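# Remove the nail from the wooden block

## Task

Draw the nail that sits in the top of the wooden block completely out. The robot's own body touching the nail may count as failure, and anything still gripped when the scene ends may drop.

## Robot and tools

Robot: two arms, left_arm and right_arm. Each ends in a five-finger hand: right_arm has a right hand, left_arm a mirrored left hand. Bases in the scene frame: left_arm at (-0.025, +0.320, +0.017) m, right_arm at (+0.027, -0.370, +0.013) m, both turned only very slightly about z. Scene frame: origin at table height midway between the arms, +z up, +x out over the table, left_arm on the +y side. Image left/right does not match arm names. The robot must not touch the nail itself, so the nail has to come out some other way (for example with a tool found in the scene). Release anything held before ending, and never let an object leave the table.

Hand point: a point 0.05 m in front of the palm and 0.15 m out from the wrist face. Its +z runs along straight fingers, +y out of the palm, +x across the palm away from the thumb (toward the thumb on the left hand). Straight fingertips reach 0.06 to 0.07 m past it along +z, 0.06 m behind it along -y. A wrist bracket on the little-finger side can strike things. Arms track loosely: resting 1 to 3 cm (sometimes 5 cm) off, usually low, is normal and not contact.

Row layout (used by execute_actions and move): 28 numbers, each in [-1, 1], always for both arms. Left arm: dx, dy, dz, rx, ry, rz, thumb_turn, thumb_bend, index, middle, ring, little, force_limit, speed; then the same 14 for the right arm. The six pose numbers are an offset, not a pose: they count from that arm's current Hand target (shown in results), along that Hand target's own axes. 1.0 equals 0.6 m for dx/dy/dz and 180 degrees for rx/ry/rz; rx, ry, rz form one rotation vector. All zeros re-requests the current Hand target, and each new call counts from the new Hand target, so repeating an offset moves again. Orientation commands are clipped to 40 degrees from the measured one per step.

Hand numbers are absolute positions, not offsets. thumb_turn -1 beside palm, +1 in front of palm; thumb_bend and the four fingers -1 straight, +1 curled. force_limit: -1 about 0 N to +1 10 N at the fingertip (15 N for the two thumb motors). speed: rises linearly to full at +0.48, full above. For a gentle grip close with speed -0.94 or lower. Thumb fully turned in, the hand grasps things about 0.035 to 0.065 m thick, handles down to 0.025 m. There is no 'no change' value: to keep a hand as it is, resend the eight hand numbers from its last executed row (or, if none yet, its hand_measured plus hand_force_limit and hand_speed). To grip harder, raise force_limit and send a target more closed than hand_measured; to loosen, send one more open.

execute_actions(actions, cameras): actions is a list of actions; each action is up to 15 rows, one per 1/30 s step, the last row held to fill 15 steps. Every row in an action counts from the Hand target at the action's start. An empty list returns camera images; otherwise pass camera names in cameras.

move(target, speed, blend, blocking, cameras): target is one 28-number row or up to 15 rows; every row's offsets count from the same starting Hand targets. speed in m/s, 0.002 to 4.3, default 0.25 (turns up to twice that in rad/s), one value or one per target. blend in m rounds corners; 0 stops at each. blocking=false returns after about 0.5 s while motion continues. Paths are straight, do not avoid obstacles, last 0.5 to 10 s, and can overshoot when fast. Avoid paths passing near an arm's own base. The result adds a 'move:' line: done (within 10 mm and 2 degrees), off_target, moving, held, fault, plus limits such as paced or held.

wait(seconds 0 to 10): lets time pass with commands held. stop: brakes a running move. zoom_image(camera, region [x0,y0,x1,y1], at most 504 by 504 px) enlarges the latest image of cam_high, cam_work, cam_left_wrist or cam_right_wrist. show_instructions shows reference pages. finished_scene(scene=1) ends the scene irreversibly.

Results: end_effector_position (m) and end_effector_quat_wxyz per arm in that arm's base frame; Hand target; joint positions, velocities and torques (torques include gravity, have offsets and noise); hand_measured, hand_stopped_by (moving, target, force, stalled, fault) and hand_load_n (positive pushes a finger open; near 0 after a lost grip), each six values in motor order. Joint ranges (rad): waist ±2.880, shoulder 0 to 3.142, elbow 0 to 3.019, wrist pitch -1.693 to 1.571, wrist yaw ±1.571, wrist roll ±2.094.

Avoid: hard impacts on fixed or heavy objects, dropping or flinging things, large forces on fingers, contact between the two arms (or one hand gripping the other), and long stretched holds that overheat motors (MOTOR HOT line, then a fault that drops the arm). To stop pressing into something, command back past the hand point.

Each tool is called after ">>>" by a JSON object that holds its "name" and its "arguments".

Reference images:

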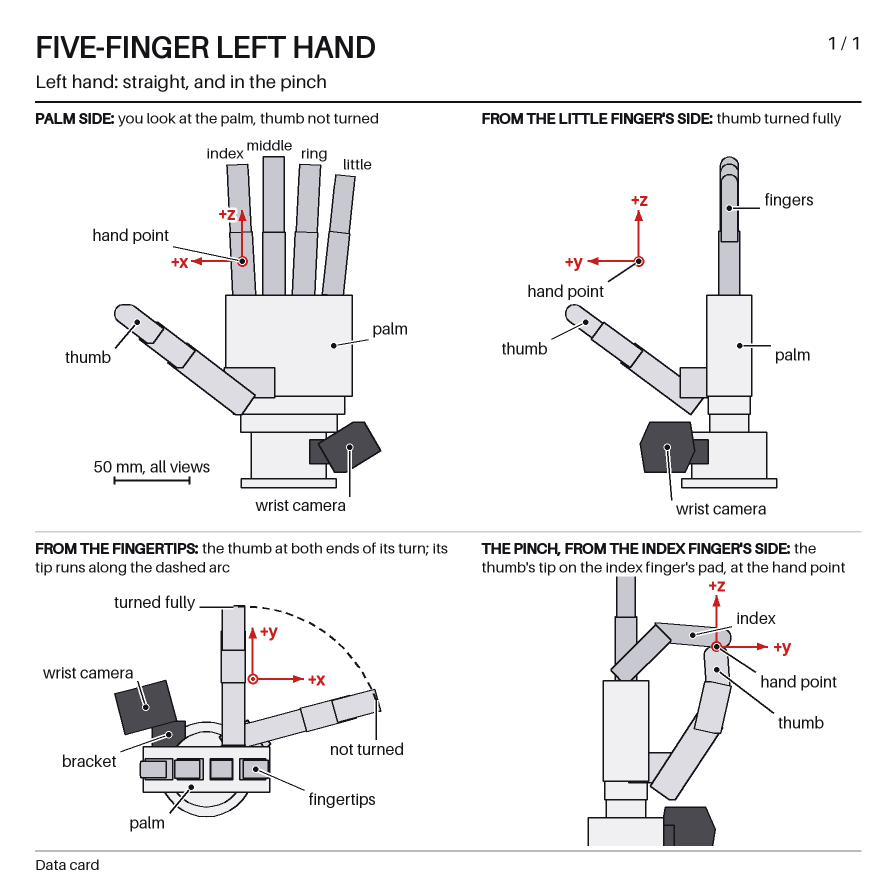

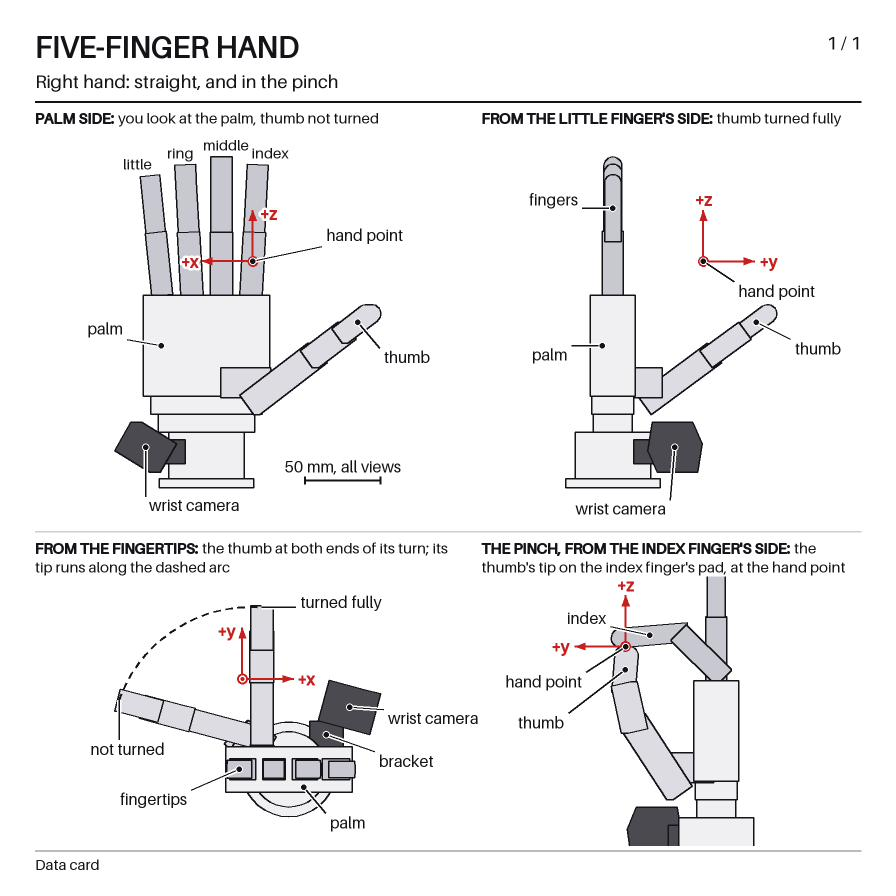

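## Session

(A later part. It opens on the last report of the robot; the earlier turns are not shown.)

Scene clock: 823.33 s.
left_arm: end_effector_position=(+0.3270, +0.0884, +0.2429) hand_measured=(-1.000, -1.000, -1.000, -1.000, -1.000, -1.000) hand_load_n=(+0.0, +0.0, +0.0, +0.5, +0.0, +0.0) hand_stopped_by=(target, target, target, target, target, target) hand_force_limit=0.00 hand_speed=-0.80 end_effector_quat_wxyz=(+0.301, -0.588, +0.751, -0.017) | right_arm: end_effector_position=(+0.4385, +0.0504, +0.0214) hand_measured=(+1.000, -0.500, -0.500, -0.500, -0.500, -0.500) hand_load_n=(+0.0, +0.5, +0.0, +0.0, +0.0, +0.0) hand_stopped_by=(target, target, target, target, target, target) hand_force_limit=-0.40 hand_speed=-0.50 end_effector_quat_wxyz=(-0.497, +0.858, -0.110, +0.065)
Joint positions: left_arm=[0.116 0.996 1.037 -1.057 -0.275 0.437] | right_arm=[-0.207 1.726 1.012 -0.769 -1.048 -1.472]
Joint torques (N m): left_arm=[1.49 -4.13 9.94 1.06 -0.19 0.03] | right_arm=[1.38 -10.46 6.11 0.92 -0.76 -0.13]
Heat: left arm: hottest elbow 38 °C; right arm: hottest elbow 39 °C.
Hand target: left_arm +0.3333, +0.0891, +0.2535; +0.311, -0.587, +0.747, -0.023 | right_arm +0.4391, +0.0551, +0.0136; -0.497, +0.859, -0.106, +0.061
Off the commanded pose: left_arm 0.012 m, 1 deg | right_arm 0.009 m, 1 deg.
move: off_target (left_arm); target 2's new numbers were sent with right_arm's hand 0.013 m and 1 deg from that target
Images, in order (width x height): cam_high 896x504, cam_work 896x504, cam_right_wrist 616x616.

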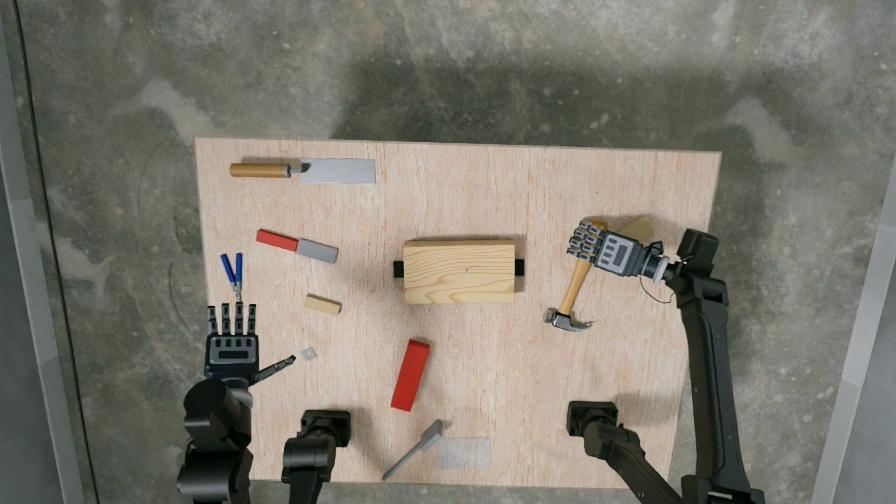

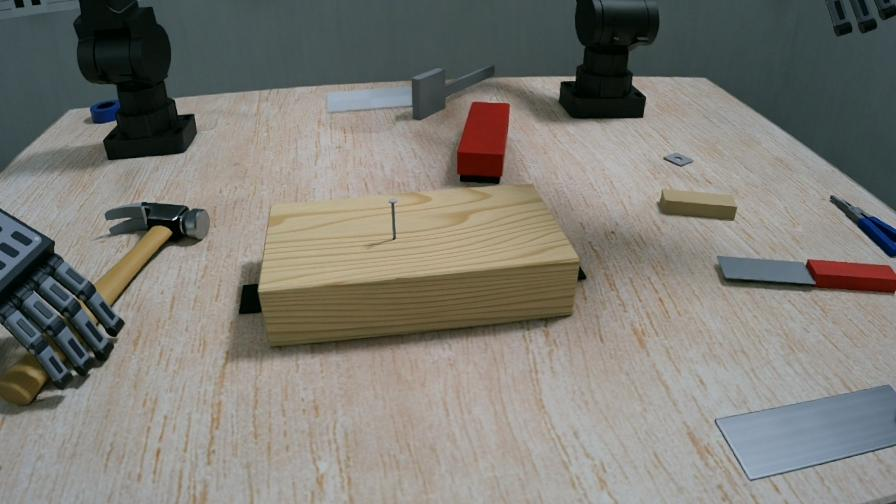

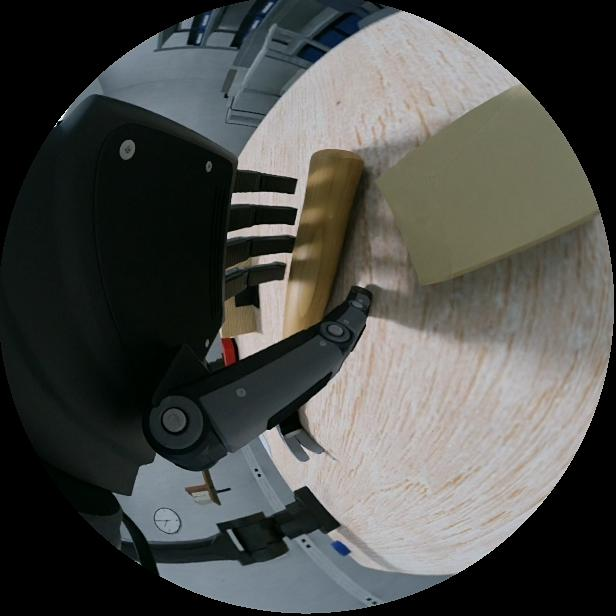

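>>> {"name": "move", "arguments": {"target": [0,0,0,0,0,0,-1,-1,-1,-1,-1,-1,0,-0.8,0,0,0,0,0,0,1,-0.5,0.3,0.3,0.3,0.3,-0.3,-0.75], "speed": 0.1, "cameras": ["cam_right_wrist","cam_work"]}}

>>> {"name": "zoom_image", "arguments": {"camera": "cam_work", "region": [0, 150, 250, 430]}}

>>> {"name": "zoom_image", "arguments": {"camera": "cam_right_wrist", "region": [200, 100, 500, 430]}}

Scene clock: 828.23 s.
left_arm: end_effector_position=(+0.3270, +0.0884, +0.2429) hand_measured=(-1.000, -1.000, -1.000, -1.000, -1.000, -1.000) hand_load_n=(+0.0, +0.5, +0.0, +0.0, +0.0, +0.0) hand_stopped_by=(target, target, target, target, target, target) hand_force_limit=0.00 hand_speed=-0.80 end_effector_quat_wxyz=(+0.301, -0.588, +0.751, -0.017) | right_arm: end_effector_position=(+0.4388, +0.0581, +0.0235) hand_measured=(+1.000, -0.504, -0.018, +0.002, +0.028, +0.096) hand_load_n=(+2.5, +9.5, +1.0, +5.5, +1.5, +5.0) hand_stopped_by=(target, target, force, force, force, force) hand_force_limit=-0.30 hand_speed=-0.75 end_effector_quat_wxyz=(-0.504, +0.855, -0.103, +0.063)
Joint positions: left_arm=[0.116 0.996 1.037 -1.057 -0.275 0.437] | right_arm=[-0.194 1.726 1.012 -0.766 -1.064 -1.472]
Joint torques (N m): left_arm=[1.49 -4.13 9.98 1.05 -0.19 0.03] | right_arm=[-0.09 -10.75 6.15 0.76 -0.18 -0.13]
Heat: left arm: hottest elbow 38 °C; right arm: hottest elbow 38 °C.
Hand target: left_arm +0.3333, +0.0891, +0.2535; +0.311, -0.587, +0.747, -0.023 | right_arm +0.4390, +0.0551, +0.0136; -0.497, +0.859, -0.106, +0.061
Off the commanded pose: left_arm 0.012 m, 1 deg | right_arm 0.010 m, 1 deg.
move: off_target (left_arm)
Images, in order (width x height): cam_work 896x504, cam_right_wrist 616x616.

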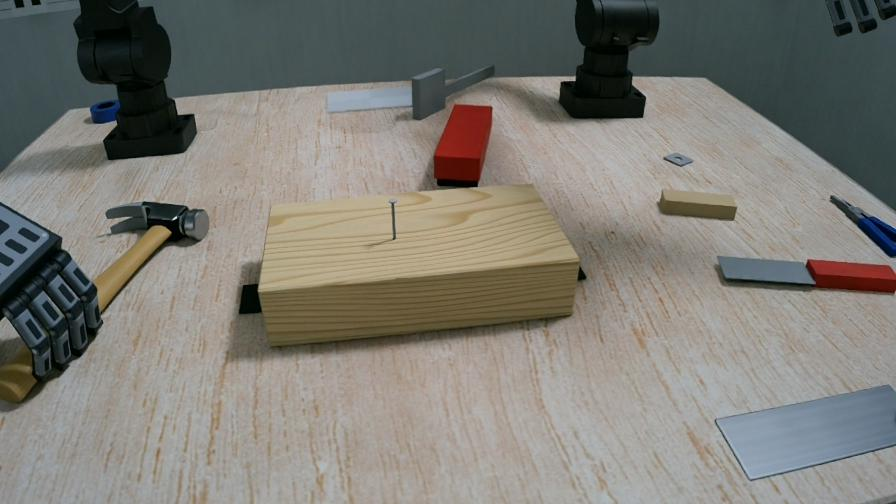

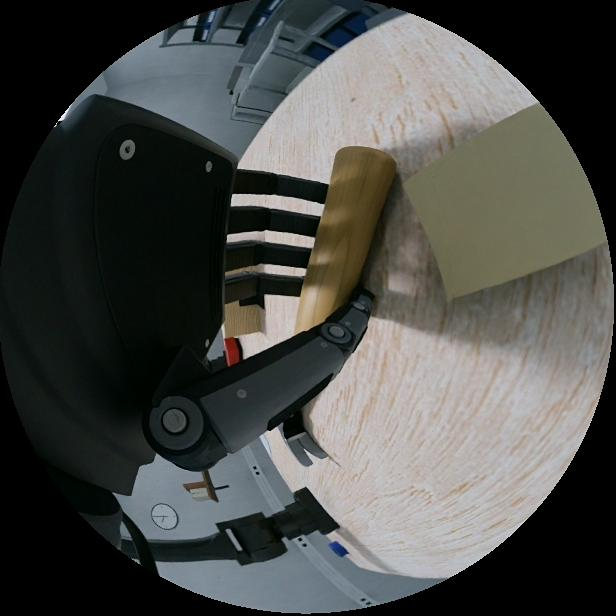

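Scaled by 1.800 from the camera's 896x504 image, which has a finer 1280x720 frame.

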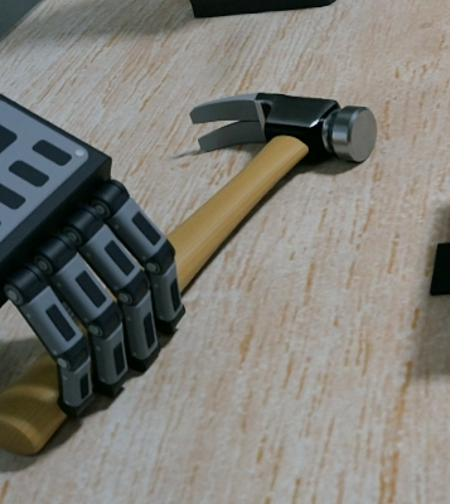

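Scaled by 1.527 from the camera's 616x616 image, which has a finer 880x880 frame.

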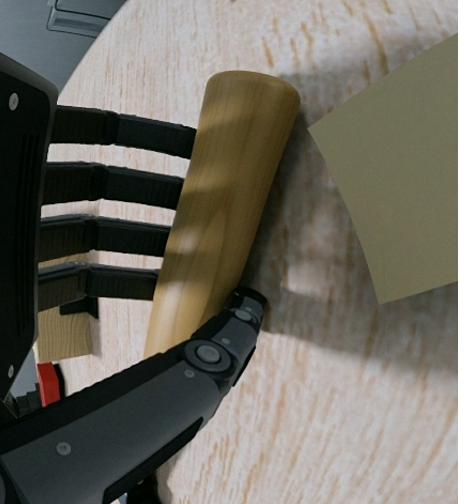

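>>> {"name": "move", "arguments": {"target": [0,0,0,0,0,0,-1,-1,-1,-1,-1,-1,0,-0.8,-0.048,-0.1468,-0.0927,0,0.0833,-0.1443,1,-0.5,0.3,0.3,0.3,0.3,-0.3,-0.75], "speed": 0.1, "cameras": ["cam_high","cam_right_wrist","cam_work"]}}

>>> {"name": "zoom_image", "arguments": {"camera": "cam_work", "region": [0, 80, 250, 380]}}

>>> {"name": "zoom_image", "arguments": {"camera": "cam_right_wrist", "region": [200, 100, 500, 430]}}

Scene clock: 839.23 s.
left_arm: end_effector_position=(+0.3270, +0.0884, +0.2429) hand_measured=(-1.000, -1.000, -1.000, -1.000, -1.000, -1.000) hand_load_n=(+0.0, +0.0, +0.0, +0.0, +0.0, +0.0) hand_stopped_by=(target, target, target, target, target, target) hand_force_limit=0.00 hand_speed=-0.80 end_effector_quat_wxyz=(+0.301, -0.588, +0.751, -0.017) | right_arm: end_effector_position=(+0.3982, +0.0597, +0.1028) hand_measured=(+1.000, -0.504, -0.020, +0.002, +0.028, +0.098) hand_load_n=(+1.0, +4.5, +2.5, +2.0, +0.0, +0.0) hand_stopped_by=(target, target, force, force, force, force) hand_force_limit=-0.30 hand_speed=-0.75 end_effector_quat_wxyz=(-0.460, +0.851, +0.006, +0.254)
Joint positions: left_arm=[0.116 0.996 1.037 -1.057 -0.275 0.437] | right_arm=[-0.194 1.257 0.713 -0.492 -1.022 -1.475]
Joint torques (N m): left_arm=[1.55 -4.19 9.95 1.07 -0.19 0.03] | right_arm=[0.15 -8.12 8.46 2.32 -0.67 -0.25]
Heat: left arm: hottest elbow 38 °C; right arm: hottest elbow 38 °C.
Hand target: left_arm +0.3333, +0.0891, +0.2535; +0.311, -0.587, +0.747, -0.023 | right_arm +0.4101, +0.0579, +0.1176; -0.453, +0.846, +0.026, +0.281
Off the commanded pose: left_arm 0.012 m, 1 deg | right_arm 0.019 m, 4 deg.
move: off_target (left_arm, right_arm)
Images, in order (width x height): cam_high 896x504, cam_work 896x504, cam_right_wrist 616x616.

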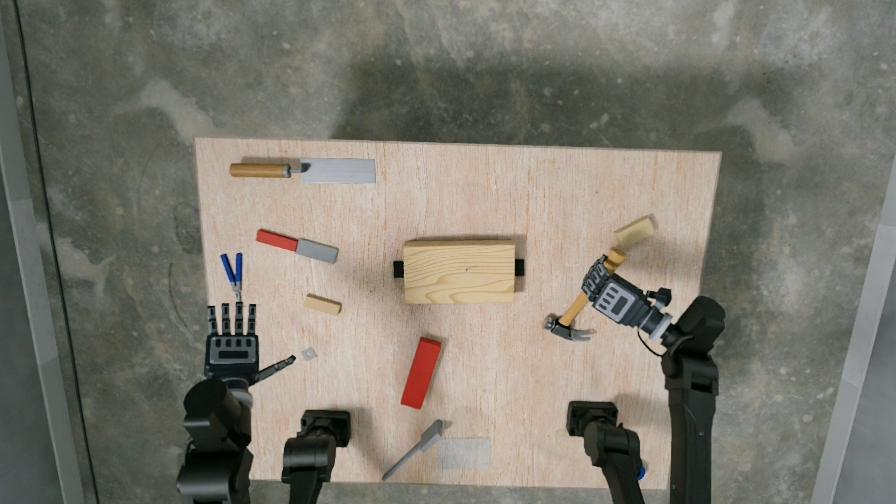

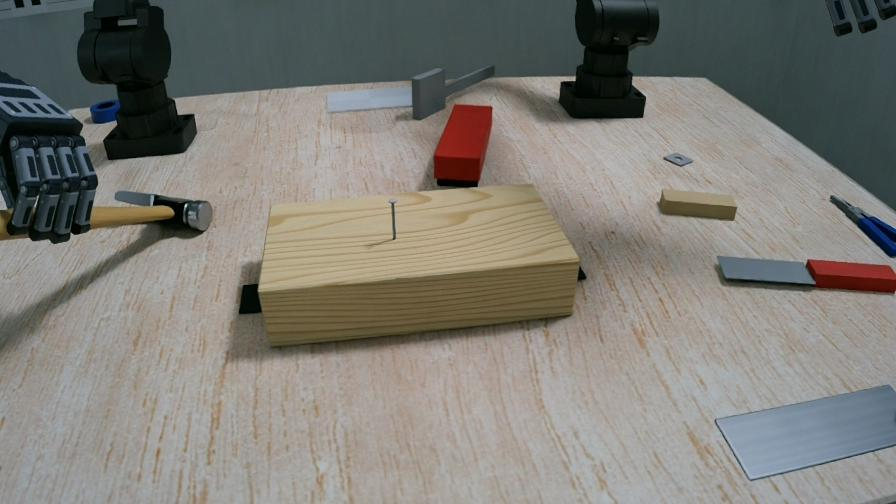

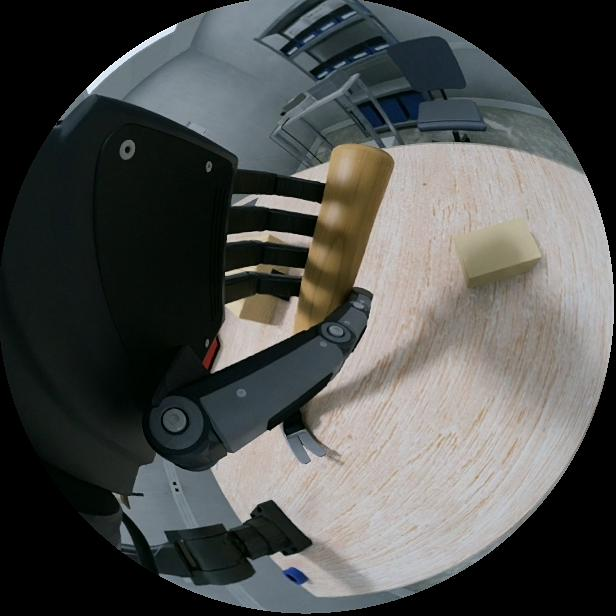

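Scaled by 1.680 from the camera's 896x504 image, which has a finer 1280x720 frame.

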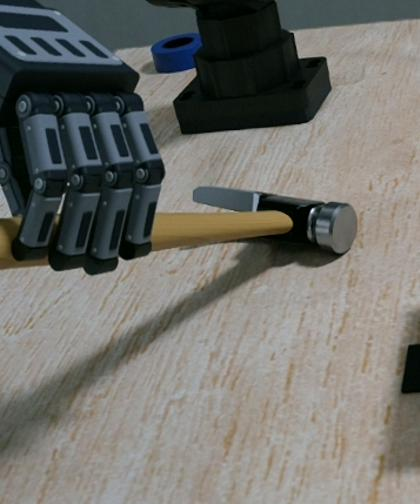

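Scaled by 1.527 from the camera's 616x616 image, which has a finer 880x880 frame.

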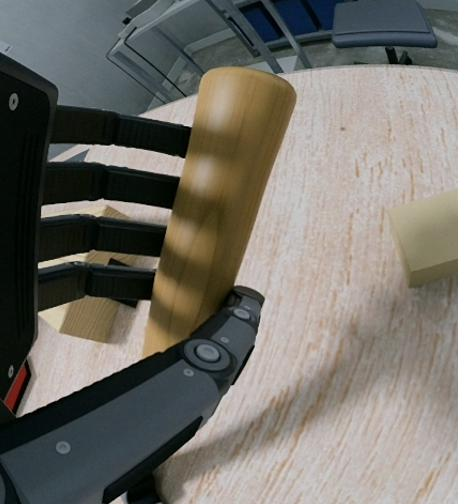

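>>> {"name": "move", "arguments": {"target": [0,0,0,0,0,0,-1,-1,-1,-1,-1,-1,0,-0.8,0,0,0,0,0,0,1,-0.5,0.9,0.9,0.9,0.9,0.1,-0.7], "speed": 0.1, "cameras": ["cam_right_wrist"]}}

>>> {"name": "move", "arguments": {"target": [0,0,0,0,0,0,-1,-1,-1,-1,-1,-1,0,-0.8,0,0,0,0,0,0,1,-0.5,0.95,0.95,0.95,0.95,0.2,-0.6], "speed": 0.1, "cameras": ["cam_high","cam_right_wrist","cam_work"]}}

Scene clock: 891.97 s.
left_arm: end_effector_position=(+0.3270, +0.0884, +0.2429) hand_measured=(-1.000, -1.000, -1.000, -1.000, -1.000, -1.000) hand_load_n=(+0.0, +0.0, +0.0, +0.0, +0.0, +0.0) hand_stopped_by=(target, target, target, target, target, target) hand_force_limit=0.00 hand_speed=-0.80 end_effector_quat_wxyz=(+0.301, -0.588, +0.751, -0.017) | right_arm: end_effector_position=(+0.3999, +0.0583, +0.1027) hand_measured=(+1.000, -0.506, +0.004, +0.050, +0.106, +0.202) hand_load_n=(+6.0, +8.5, +1.5, +2.5, +1.0, +3.0) hand_stopped_by=(target, target, force, force, force, force) hand_force_limit=0.10 hand_speed=-0.70 end_effector_quat_wxyz=(-0.456, +0.852, +0.008, +0.257)
Joint positions: left_arm=[0.116 0.996 1.037 -1.057 -0.275 0.437] | right_arm=[-0.194 1.256 0.713 -0.486 -1.015 -1.479]
Joint torques (N m): left_arm=[1.49 -4.13 9.95 1.07 -0.2 0.02] | right_arm=[0.21 -8.23 8.53 2.11 -0.89 -0.2]
Heat: left arm: hottest elbow 38 °C; right arm: hottest elbow 37 °C.
Hand target: left_arm +0.3333, +0.0891, +0.2535; +0.311, -0.587, +0.747, -0.023 | right_arm +0.4101, +0.0579, +0.1176; -0.453, +0.846, +0.026, +0.281
Off the commanded pose: left_arm 0.012 m, 1 deg | right_arm 0.018 m, 4 deg.
move: off_target (left_arm, right_arm)
Images, in order (width x height): cam_right_wrist 616x616.

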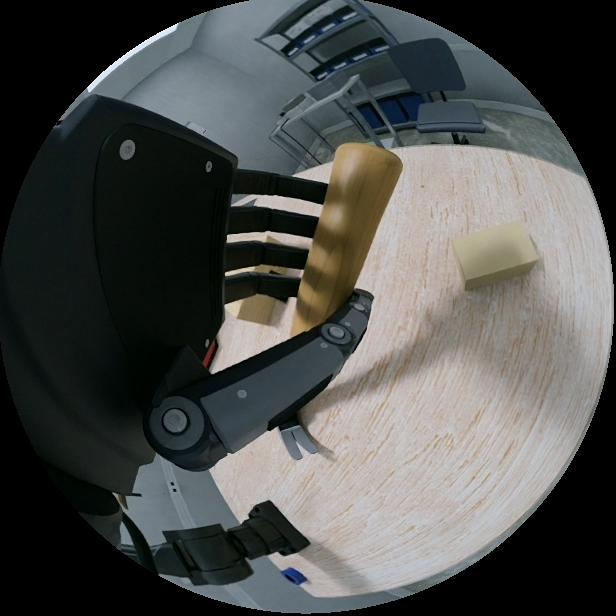

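Scene clock: 893.00 s.
left_arm: end_effector_position=(+0.3270, +0.0884, +0.2429) hand_measured=(-1.000, -1.000, -1.000, -1.000, -1.000, -1.000) hand_load_n=(+0.0, +0.0, +0.0, +0.0, +0.0, +0.0) hand_stopped_by=(target, target, target, target, target, target) hand_force_limit=0.00 hand_speed=-0.80 end_effector_quat_wxyz=(+0.301, -0.588, +0.751, -0.017) | right_arm: end_effector_position=(+0.4005, +0.0585, +0.1038) hand_measured=(+1.000, -0.502, +0.074, +0.670, +0.950, +0.950) hand_load_n=(+0.5, +3.0, +0.0, +7.0, +0.5, +0.0) hand_stopped_by=(target, target, force, force, target, target) hand_force_limit=0.20 hand_speed=-0.60 end_effector_quat_wxyz=(-0.456, +0.851, +0.010, +0.259)
Joint positions: left_arm=[0.116 0.996 1.037 -1.057 -0.275 0.437] | right_arm=[-0.194 1.254 0.713 -0.483 -1.017 -1.479]
Joint torques (N m): left_arm=[1.49 -4.13 9.98 1.06 -0.2 0.03] | right_arm=[0.21 -8 8.5 2.06 -0.83 -0.2]
Heat: left arm: hottest elbow 38 °C; right arm: hottest elbow 37 °C.
Hand target: left_arm +0.3333, +0.0891, +0.2535; +0.311, -0.587, +0.747, -0.023 | right_arm +0.4101, +0.0579, +0.1177; -0.453, +0.846, +0.026, +0.281
Off the commanded pose: left_arm 0.012 m, 1 deg | right_arm 0.017 m, 3 deg.
move: off_target (left_arm, right_arm)
Images, in order (width x height): cam_high 896x504, cam_work 896x504, cam_right_wrist 616x616.

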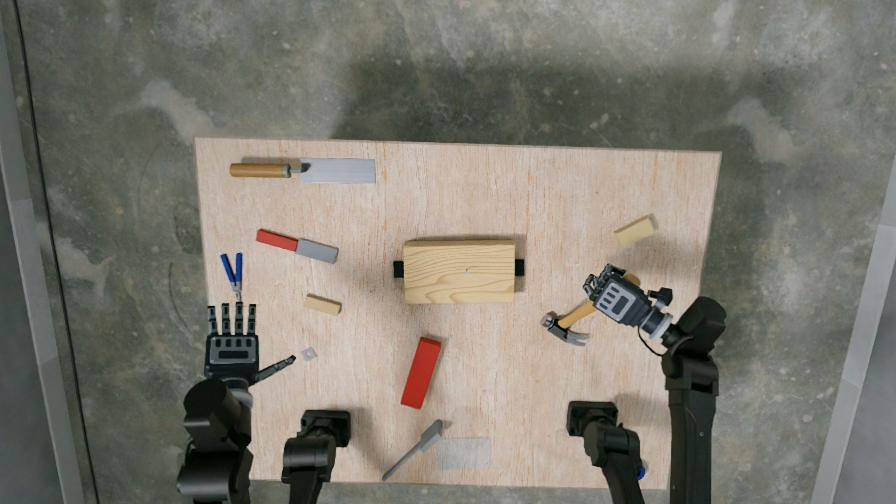

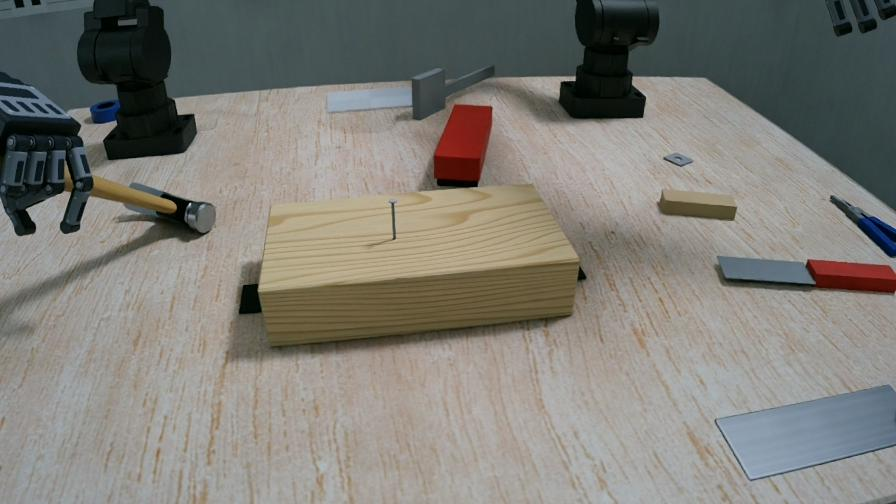

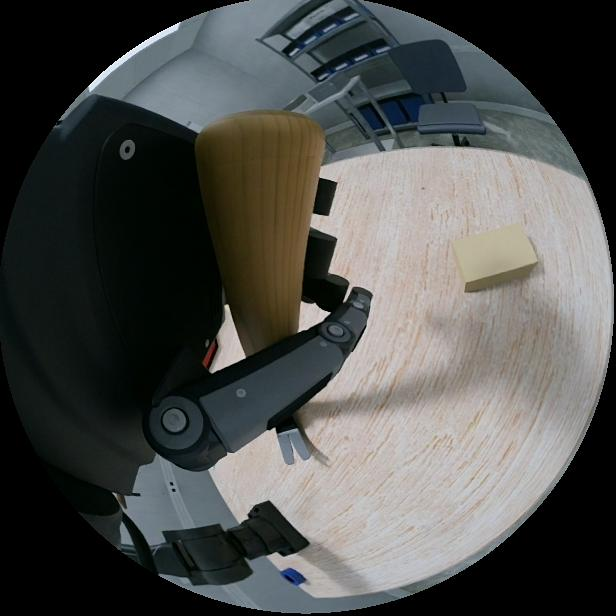

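>>> {"name": "move", "arguments": {"target": [0,0,0,0,0,0,-1,-1,-1,-1,-1,-1,0,-0.8,0,0,0,0,0,0,1,-0.5,-0.4,-0.4,1.0,1.0,0.2,-0.4], "speed": 0.1, "cameras": ["cam_right_wrist"]}}

>>> {"name": "move", "arguments": {"target": [0,0,0,0,0,0,-1,-1,-1,-1,-1,-1,0,-0.8,0,0,0,0,0,0,1,1.0,-0.4,-0.4,1.0,1.0,0.0,-0.7], "speed": 0.1, "cameras": ["cam_high","cam_right_wrist","cam_work"]}}

>>> {"name": "zoom_image", "arguments": {"camera": "cam_work", "region": [0, 60, 250, 310]}}

Scene clock: 901.33 s.
left_arm: end_effector_position=(+0.3270, +0.0884, +0.2429) hand_measured=(-1.000, -1.000, -1.000, -1.000, -1.000, -1.000) hand_load_n=(-0.5, +0.0, +0.0, +0.0, +0.0, -0.5) hand_stopped_by=(target, target, target, target, target, target) hand_force_limit=0.00 hand_speed=-0.80 end_effector_quat_wxyz=(+0.301, -0.588, +0.751, -0.017) | right_arm: end_effector_position=(+0.4006, +0.0585, +0.1040) hand_measured=(+1.000, -0.500, -0.400, -0.400, +1.000, +1.000) hand_load_n=(+0.0, +0.0, +0.0, +0.0, +0.5, +0.0) hand_stopped_by=(target, target, target, target, target, target) hand_force_limit=0.20 hand_speed=-0.40 end_effector_quat_wxyz=(-0.456, +0.851, +0.010, +0.260)
Joint positions: left_arm=[0.116 0.996 1.037 -1.057 -0.275 0.437] | right_arm=[-0.194 1.254 0.713 -0.483 -1.018 -1.479]
Joint torques (N m): left_arm=[1.49 -4.07 9.94 1.07 -0.19 0.03] | right_arm=[0.15 -8 8.46 1.95 -0.81 -0.19]
Heat: left arm: hottest elbow 38 °C; right arm: hottest elbow 37 °C.
Hand target: left_arm +0.3333, +0.0891, +0.2535; +0.311, -0.587, +0.747, -0.023 | right_arm +0.4101, +0.0579, +0.1177; -0.453, +0.846, +0.026, +0.281
Off the commanded pose: left_arm 0.012 m, 1 deg | right_arm 0.017 m, 3 deg.
move: off_target (left_arm, right_arm)
Images, in order (width x height): cam_right_wrist 616x616.

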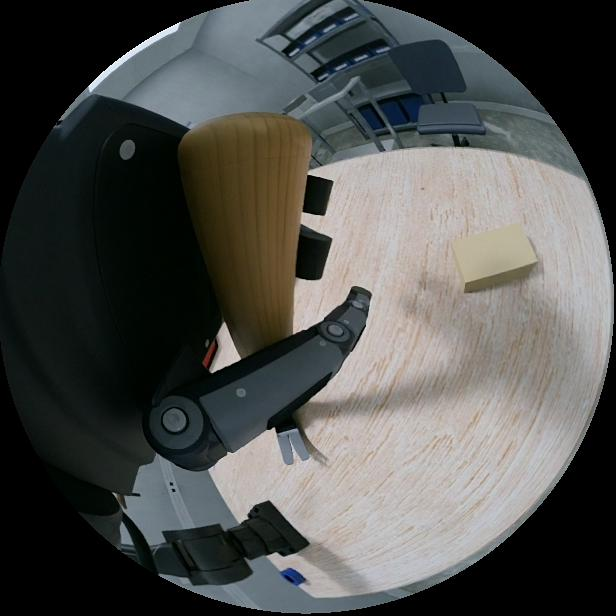

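Scene clock: 903.90 s.
left_arm: end_effector_position=(+0.3270, +0.0884, +0.2429) hand_measured=(-1.000, -1.000, -1.000, -1.000, -1.000, -1.000) hand_load_n=(+0.0, +0.0, +0.0, +0.0, +0.0, +0.0) hand_stopped_by=(target, target, target, target, target, target) hand_force_limit=0.00 hand_speed=-0.80 end_effector_quat_wxyz=(+0.301, -0.588, +0.751, -0.017) | right_arm: end_effector_position=(+0.4026, +0.0553, +0.1014) hand_measured=(+1.000, +0.460, -0.400, -0.400, +1.000, +1.000) hand_load_n=(+0.0, +7.5, +0.0, +0.0, +0.0, +0.0) hand_stopped_by=(target, force, target, target, target, target) hand_force_limit=0.00 hand_speed=-0.70 end_effector_quat_wxyz=(-0.445, +0.854, +0.025, +0.269)
Joint positions: left_arm=[0.116 0.996 1.037 -1.057 -0.275 0.437] | right_arm=[-0.194 1.254 0.709 -0.479 -1.004 -1.519]
Joint torques (N m): left_arm=[1.44 -4.13 9.94 1.09 -0.19 0.02] | right_arm=[0.15 -7.71 8.84 1.66 -1.34 0.23]
Heat: left arm: hottest elbow 38 °C; right arm: hottest elbow 37 °C.
Hand target: left_arm +0.3333, +0.0891, +0.2535; +0.311, -0.587, +0.747, -0.023 | right_arm +0.4100, +0.0579, +0.1175; -0.453, +0.846, +0.026, +0.281
Off the commanded pose: left_arm 0.012 m, 1 deg | right_arm 0.018 m, 2 deg.
move: off_target (left_arm, right_arm)
Images, in order (width x height): cam_high 896x504, cam_work 896x504, cam_right_wrist 616x616.

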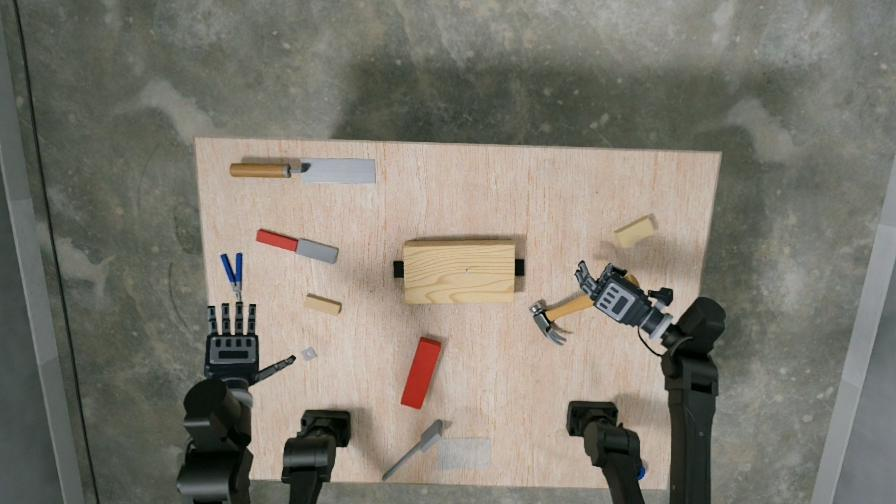

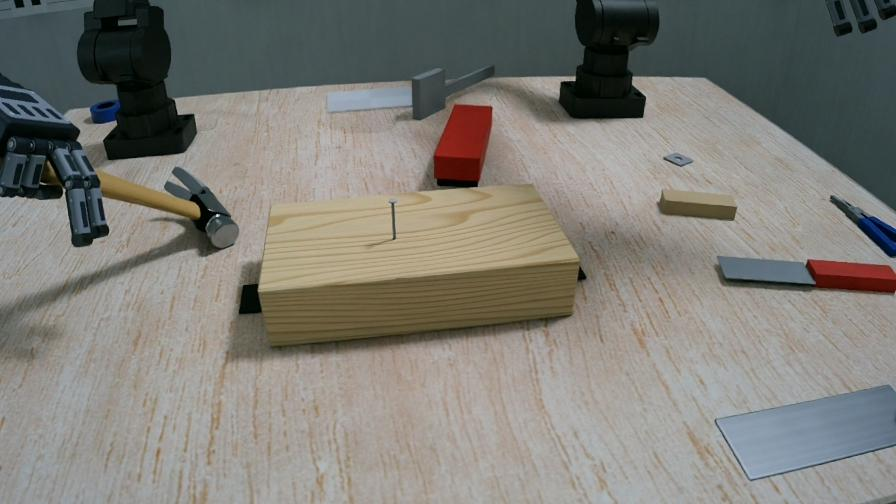

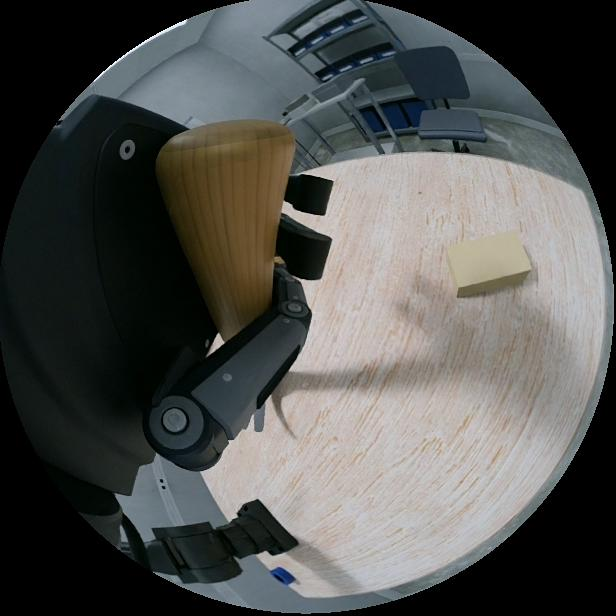

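Scaled by 2.016 from the camera's 896x504 image, which has a finer 1280x720 frame.

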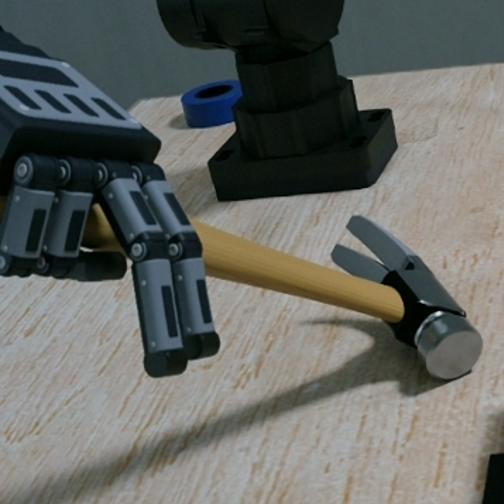

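>>> {"name": "move", "arguments": {"target": [0,0,0,0,0,0,-1,-1,-1,-1,-1,-1,0,-0.8,0,0,0,0,0,0,1,1.0,1.0,1.0,1.0,1.0,0.0,-0.6], "speed": 0.1, "cameras": ["cam_high","cam_right_wrist","cam_work"]}}

>>> {"name": "zoom_image", "arguments": {"camera": "cam_work", "region": [0, 60, 250, 310]}}

>>> {"name": "zoom_image", "arguments": {"camera": "cam_high", "region": [510, 225, 680, 395]}}

Scene clock: 909.10 s.
left_arm: end_effector_position=(+0.3270, +0.0884, +0.2429) hand_measured=(-1.000, -1.000, -1.000, -1.000, -1.000, -1.000) hand_load_n=(+0.0, +0.0, +0.0, +0.0, +0.0, +0.0) hand_stopped_by=(target, target, target, target, target, target) hand_force_limit=0.00 hand_speed=-0.80 end_effector_quat_wxyz=(+0.301, -0.588, +0.751, -0.017) | right_arm: end_effector_position=(+0.4027, +0.0552, +0.1014) hand_measured=(+1.000, +0.460, +0.332, +0.292, +1.000, +1.000) hand_load_n=(-1.0, +7.5, +5.5, +9.0, +0.0, +0.0) hand_stopped_by=(target, force, force, force, target, target) hand_force_limit=0.00 hand_speed=-0.60 end_effector_quat_wxyz=(-0.445, +0.854, +0.026, +0.270)
Joint positions: left_arm=[0.116 0.996 1.037 -1.057 -0.275 0.437] | right_arm=[-0.194 1.254 0.709 -0.479 -1.004 -1.521]
Joint torques (N m): left_arm=[1.44 -4.13 9.95 1.09 -0.2 0.02] | right_arm=[0.21 -7.88 8.87 1.66 -1.34 0.24]
Heat: left arm: hottest elbow 38 °C; right arm: hottest elbow 37 °C.
Hand target: left_arm +0.3333, +0.0891, +0.2535; +0.311, -0.587, +0.747, -0.023 | right_arm +0.4100, +0.0579, +0.1175; -0.453, +0.846, +0.026, +0.281
Off the commanded pose: left_arm 0.012 m, 1 deg | right_arm 0.018 m, 2 deg.
move: off_target (left_arm, right_arm)
Images, in order (width x height): cam_high 896x504, cam_work 896x504, cam_right_wrist 616x616.

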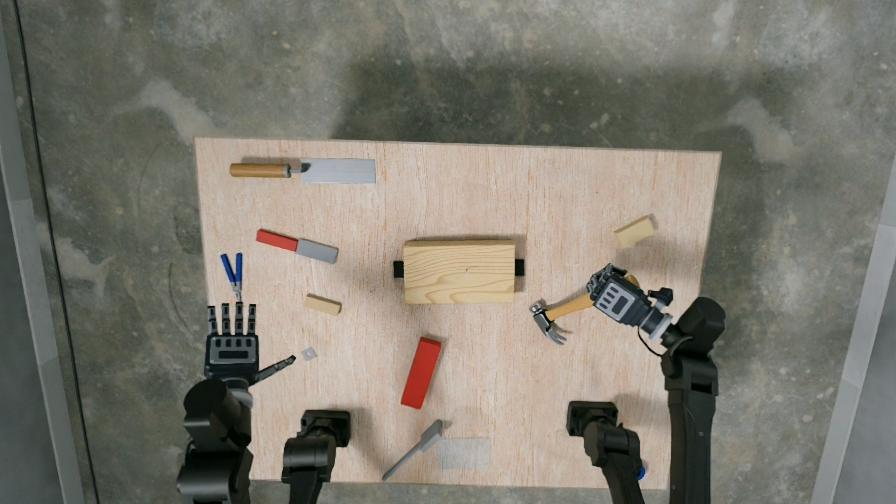

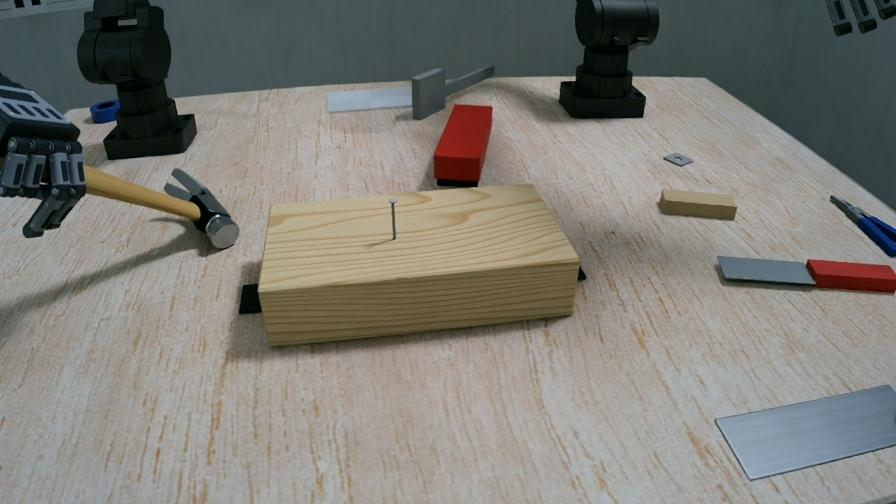

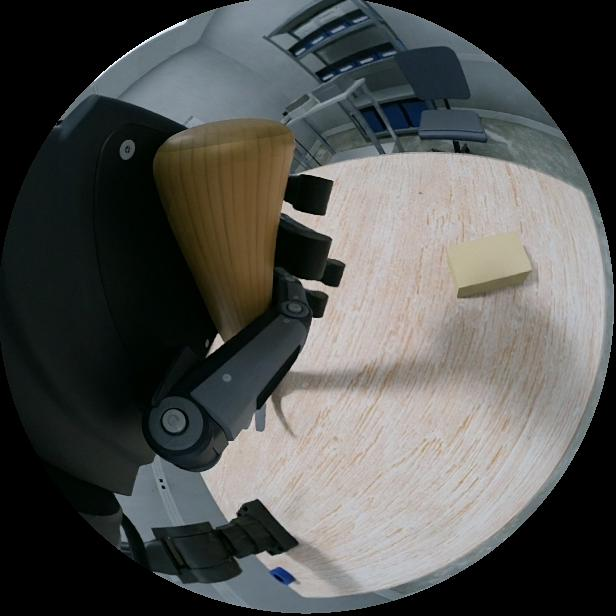

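Scaled by 2.016 from the camera's 896x504 image, which has a finer 1280x720 frame.

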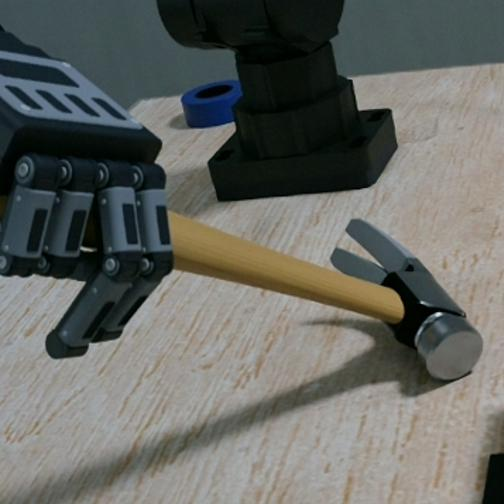

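Scaled by 2.965 from the camera's 896x504 image, which has a finer 1280x720 frame.

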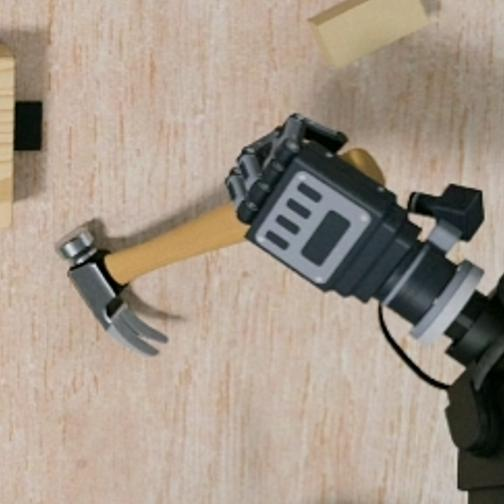

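>>> {"name": "move", "arguments": {"target": [0,0,0,0,0,0,-1,-1,-1,-1,-1,-1,0,-0.8,0.08,-0.124,-0.077,0,0,0,1,1.0,1.0,1.0,1.0,1.0,0.0,-0.6], "speed": 0.12, "cameras": ["cam_high","cam_right_wrist","cam_work"]}}

>>> {"name": "zoom_image", "arguments": {"camera": "cam_work", "region": [0, 0, 250, 280]}}

>>> {"name": "zoom_image", "arguments": {"camera": "cam_high", "region": [510, 225, 680, 395]}}

Scene clock: 940.97 s.
left_arm: end_effector_position=(+0.3270, +0.0884, +0.2429) hand_measured=(-1.000, -1.000, -1.000, -1.000, -1.000, -1.000) hand_load_n=(+0.0, +0.0, +0.0, +0.0, +0.0, -0.5) hand_stopped_by=(target, target, target, target, target, target) hand_force_limit=0.00 hand_speed=-0.80 end_effector_quat_wxyz=(+0.301, -0.588, +0.751, -0.017) | right_arm: end_effector_position=(+0.3922, +0.0562, +0.1743) hand_measured=(+1.000, +0.460, +0.332, +0.292, +1.000, +1.000) hand_load_n=(-1.5, +8.5, +5.5, +9.0, +0.0, +0.0) hand_stopped_by=(target, force, force, force, target, target) hand_force_limit=0.00 hand_speed=-0.60 end_effector_quat_wxyz=(-0.444, +0.857, +0.025, +0.259)
Joint positions: left_arm=[0.116 0.996 1.037 -1.057 -0.275 0.437] | right_arm=[-0.194 1.141 0.84 -0.76 -1 -1.542]
Joint torques (N m): left_arm=[1.44 -4.07 9.96 1.07 -0.2 0.03] | right_arm=[-0.56 -7.41 14.06 0.12 -1.67 0.35]
Heat: left arm: hottest elbow 38 °C; right arm: hottest elbow 38 °C.
Hand target: left_arm +0.3333, +0.0891, +0.2535; +0.311, -0.587, +0.747, -0.023 | right_arm +0.4072, +0.0556, +0.2173; -0.453, +0.846, +0.026, +0.281
Off the commanded pose: left_arm 0.012 m, 1 deg | right_arm 0.046 m, 3 deg.
move: off_target (left_arm, right_arm)
Images, in order (width x height): cam_high 896x504, cam_work 896x504, cam_right_wrist 616x616.

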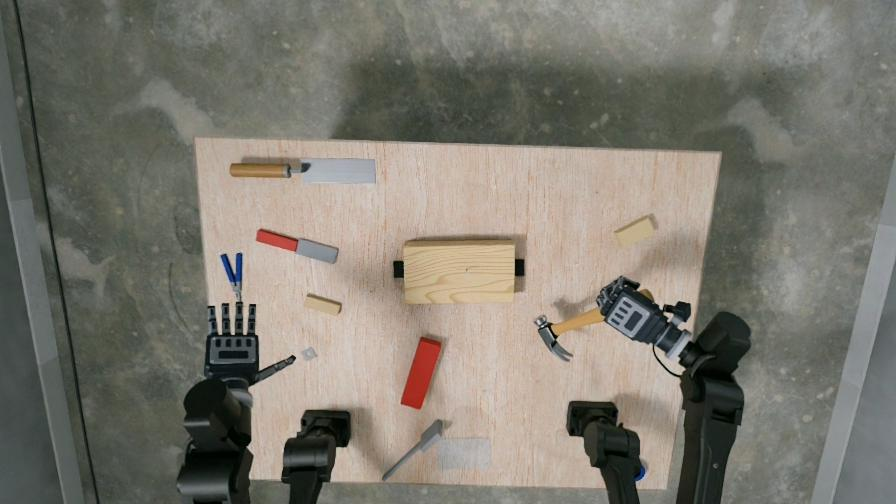

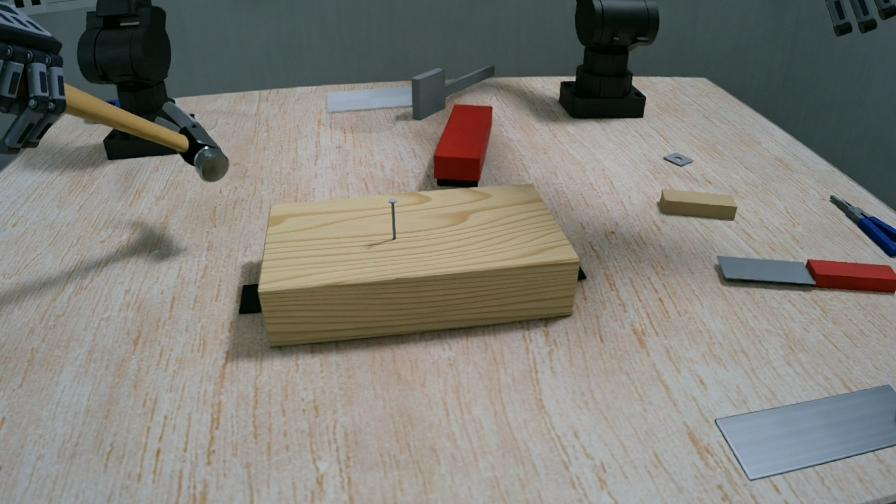

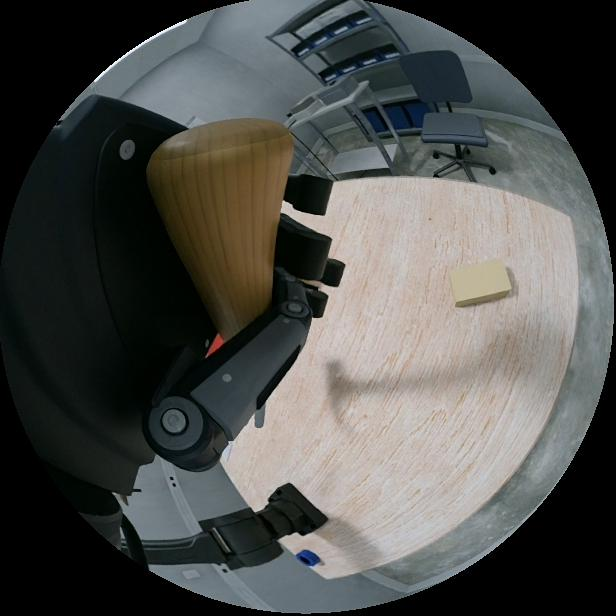

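Scaled by 1.800 from the camera's 896x504 image, which has a finer 1280x720 frame.

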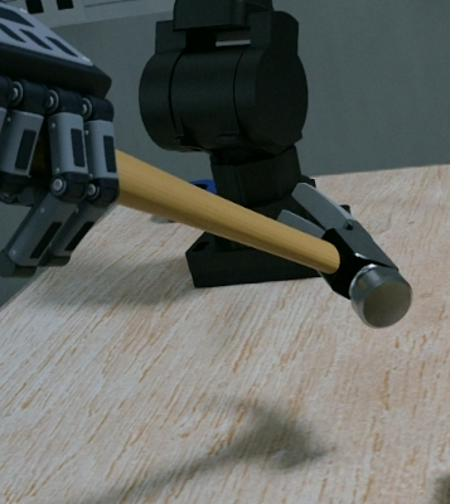

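Scaled by 2.965 from the camera's 896x504 image, which has a finer 1280x720 frame.

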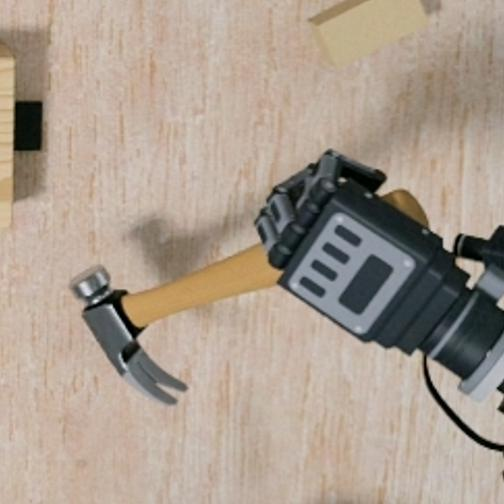

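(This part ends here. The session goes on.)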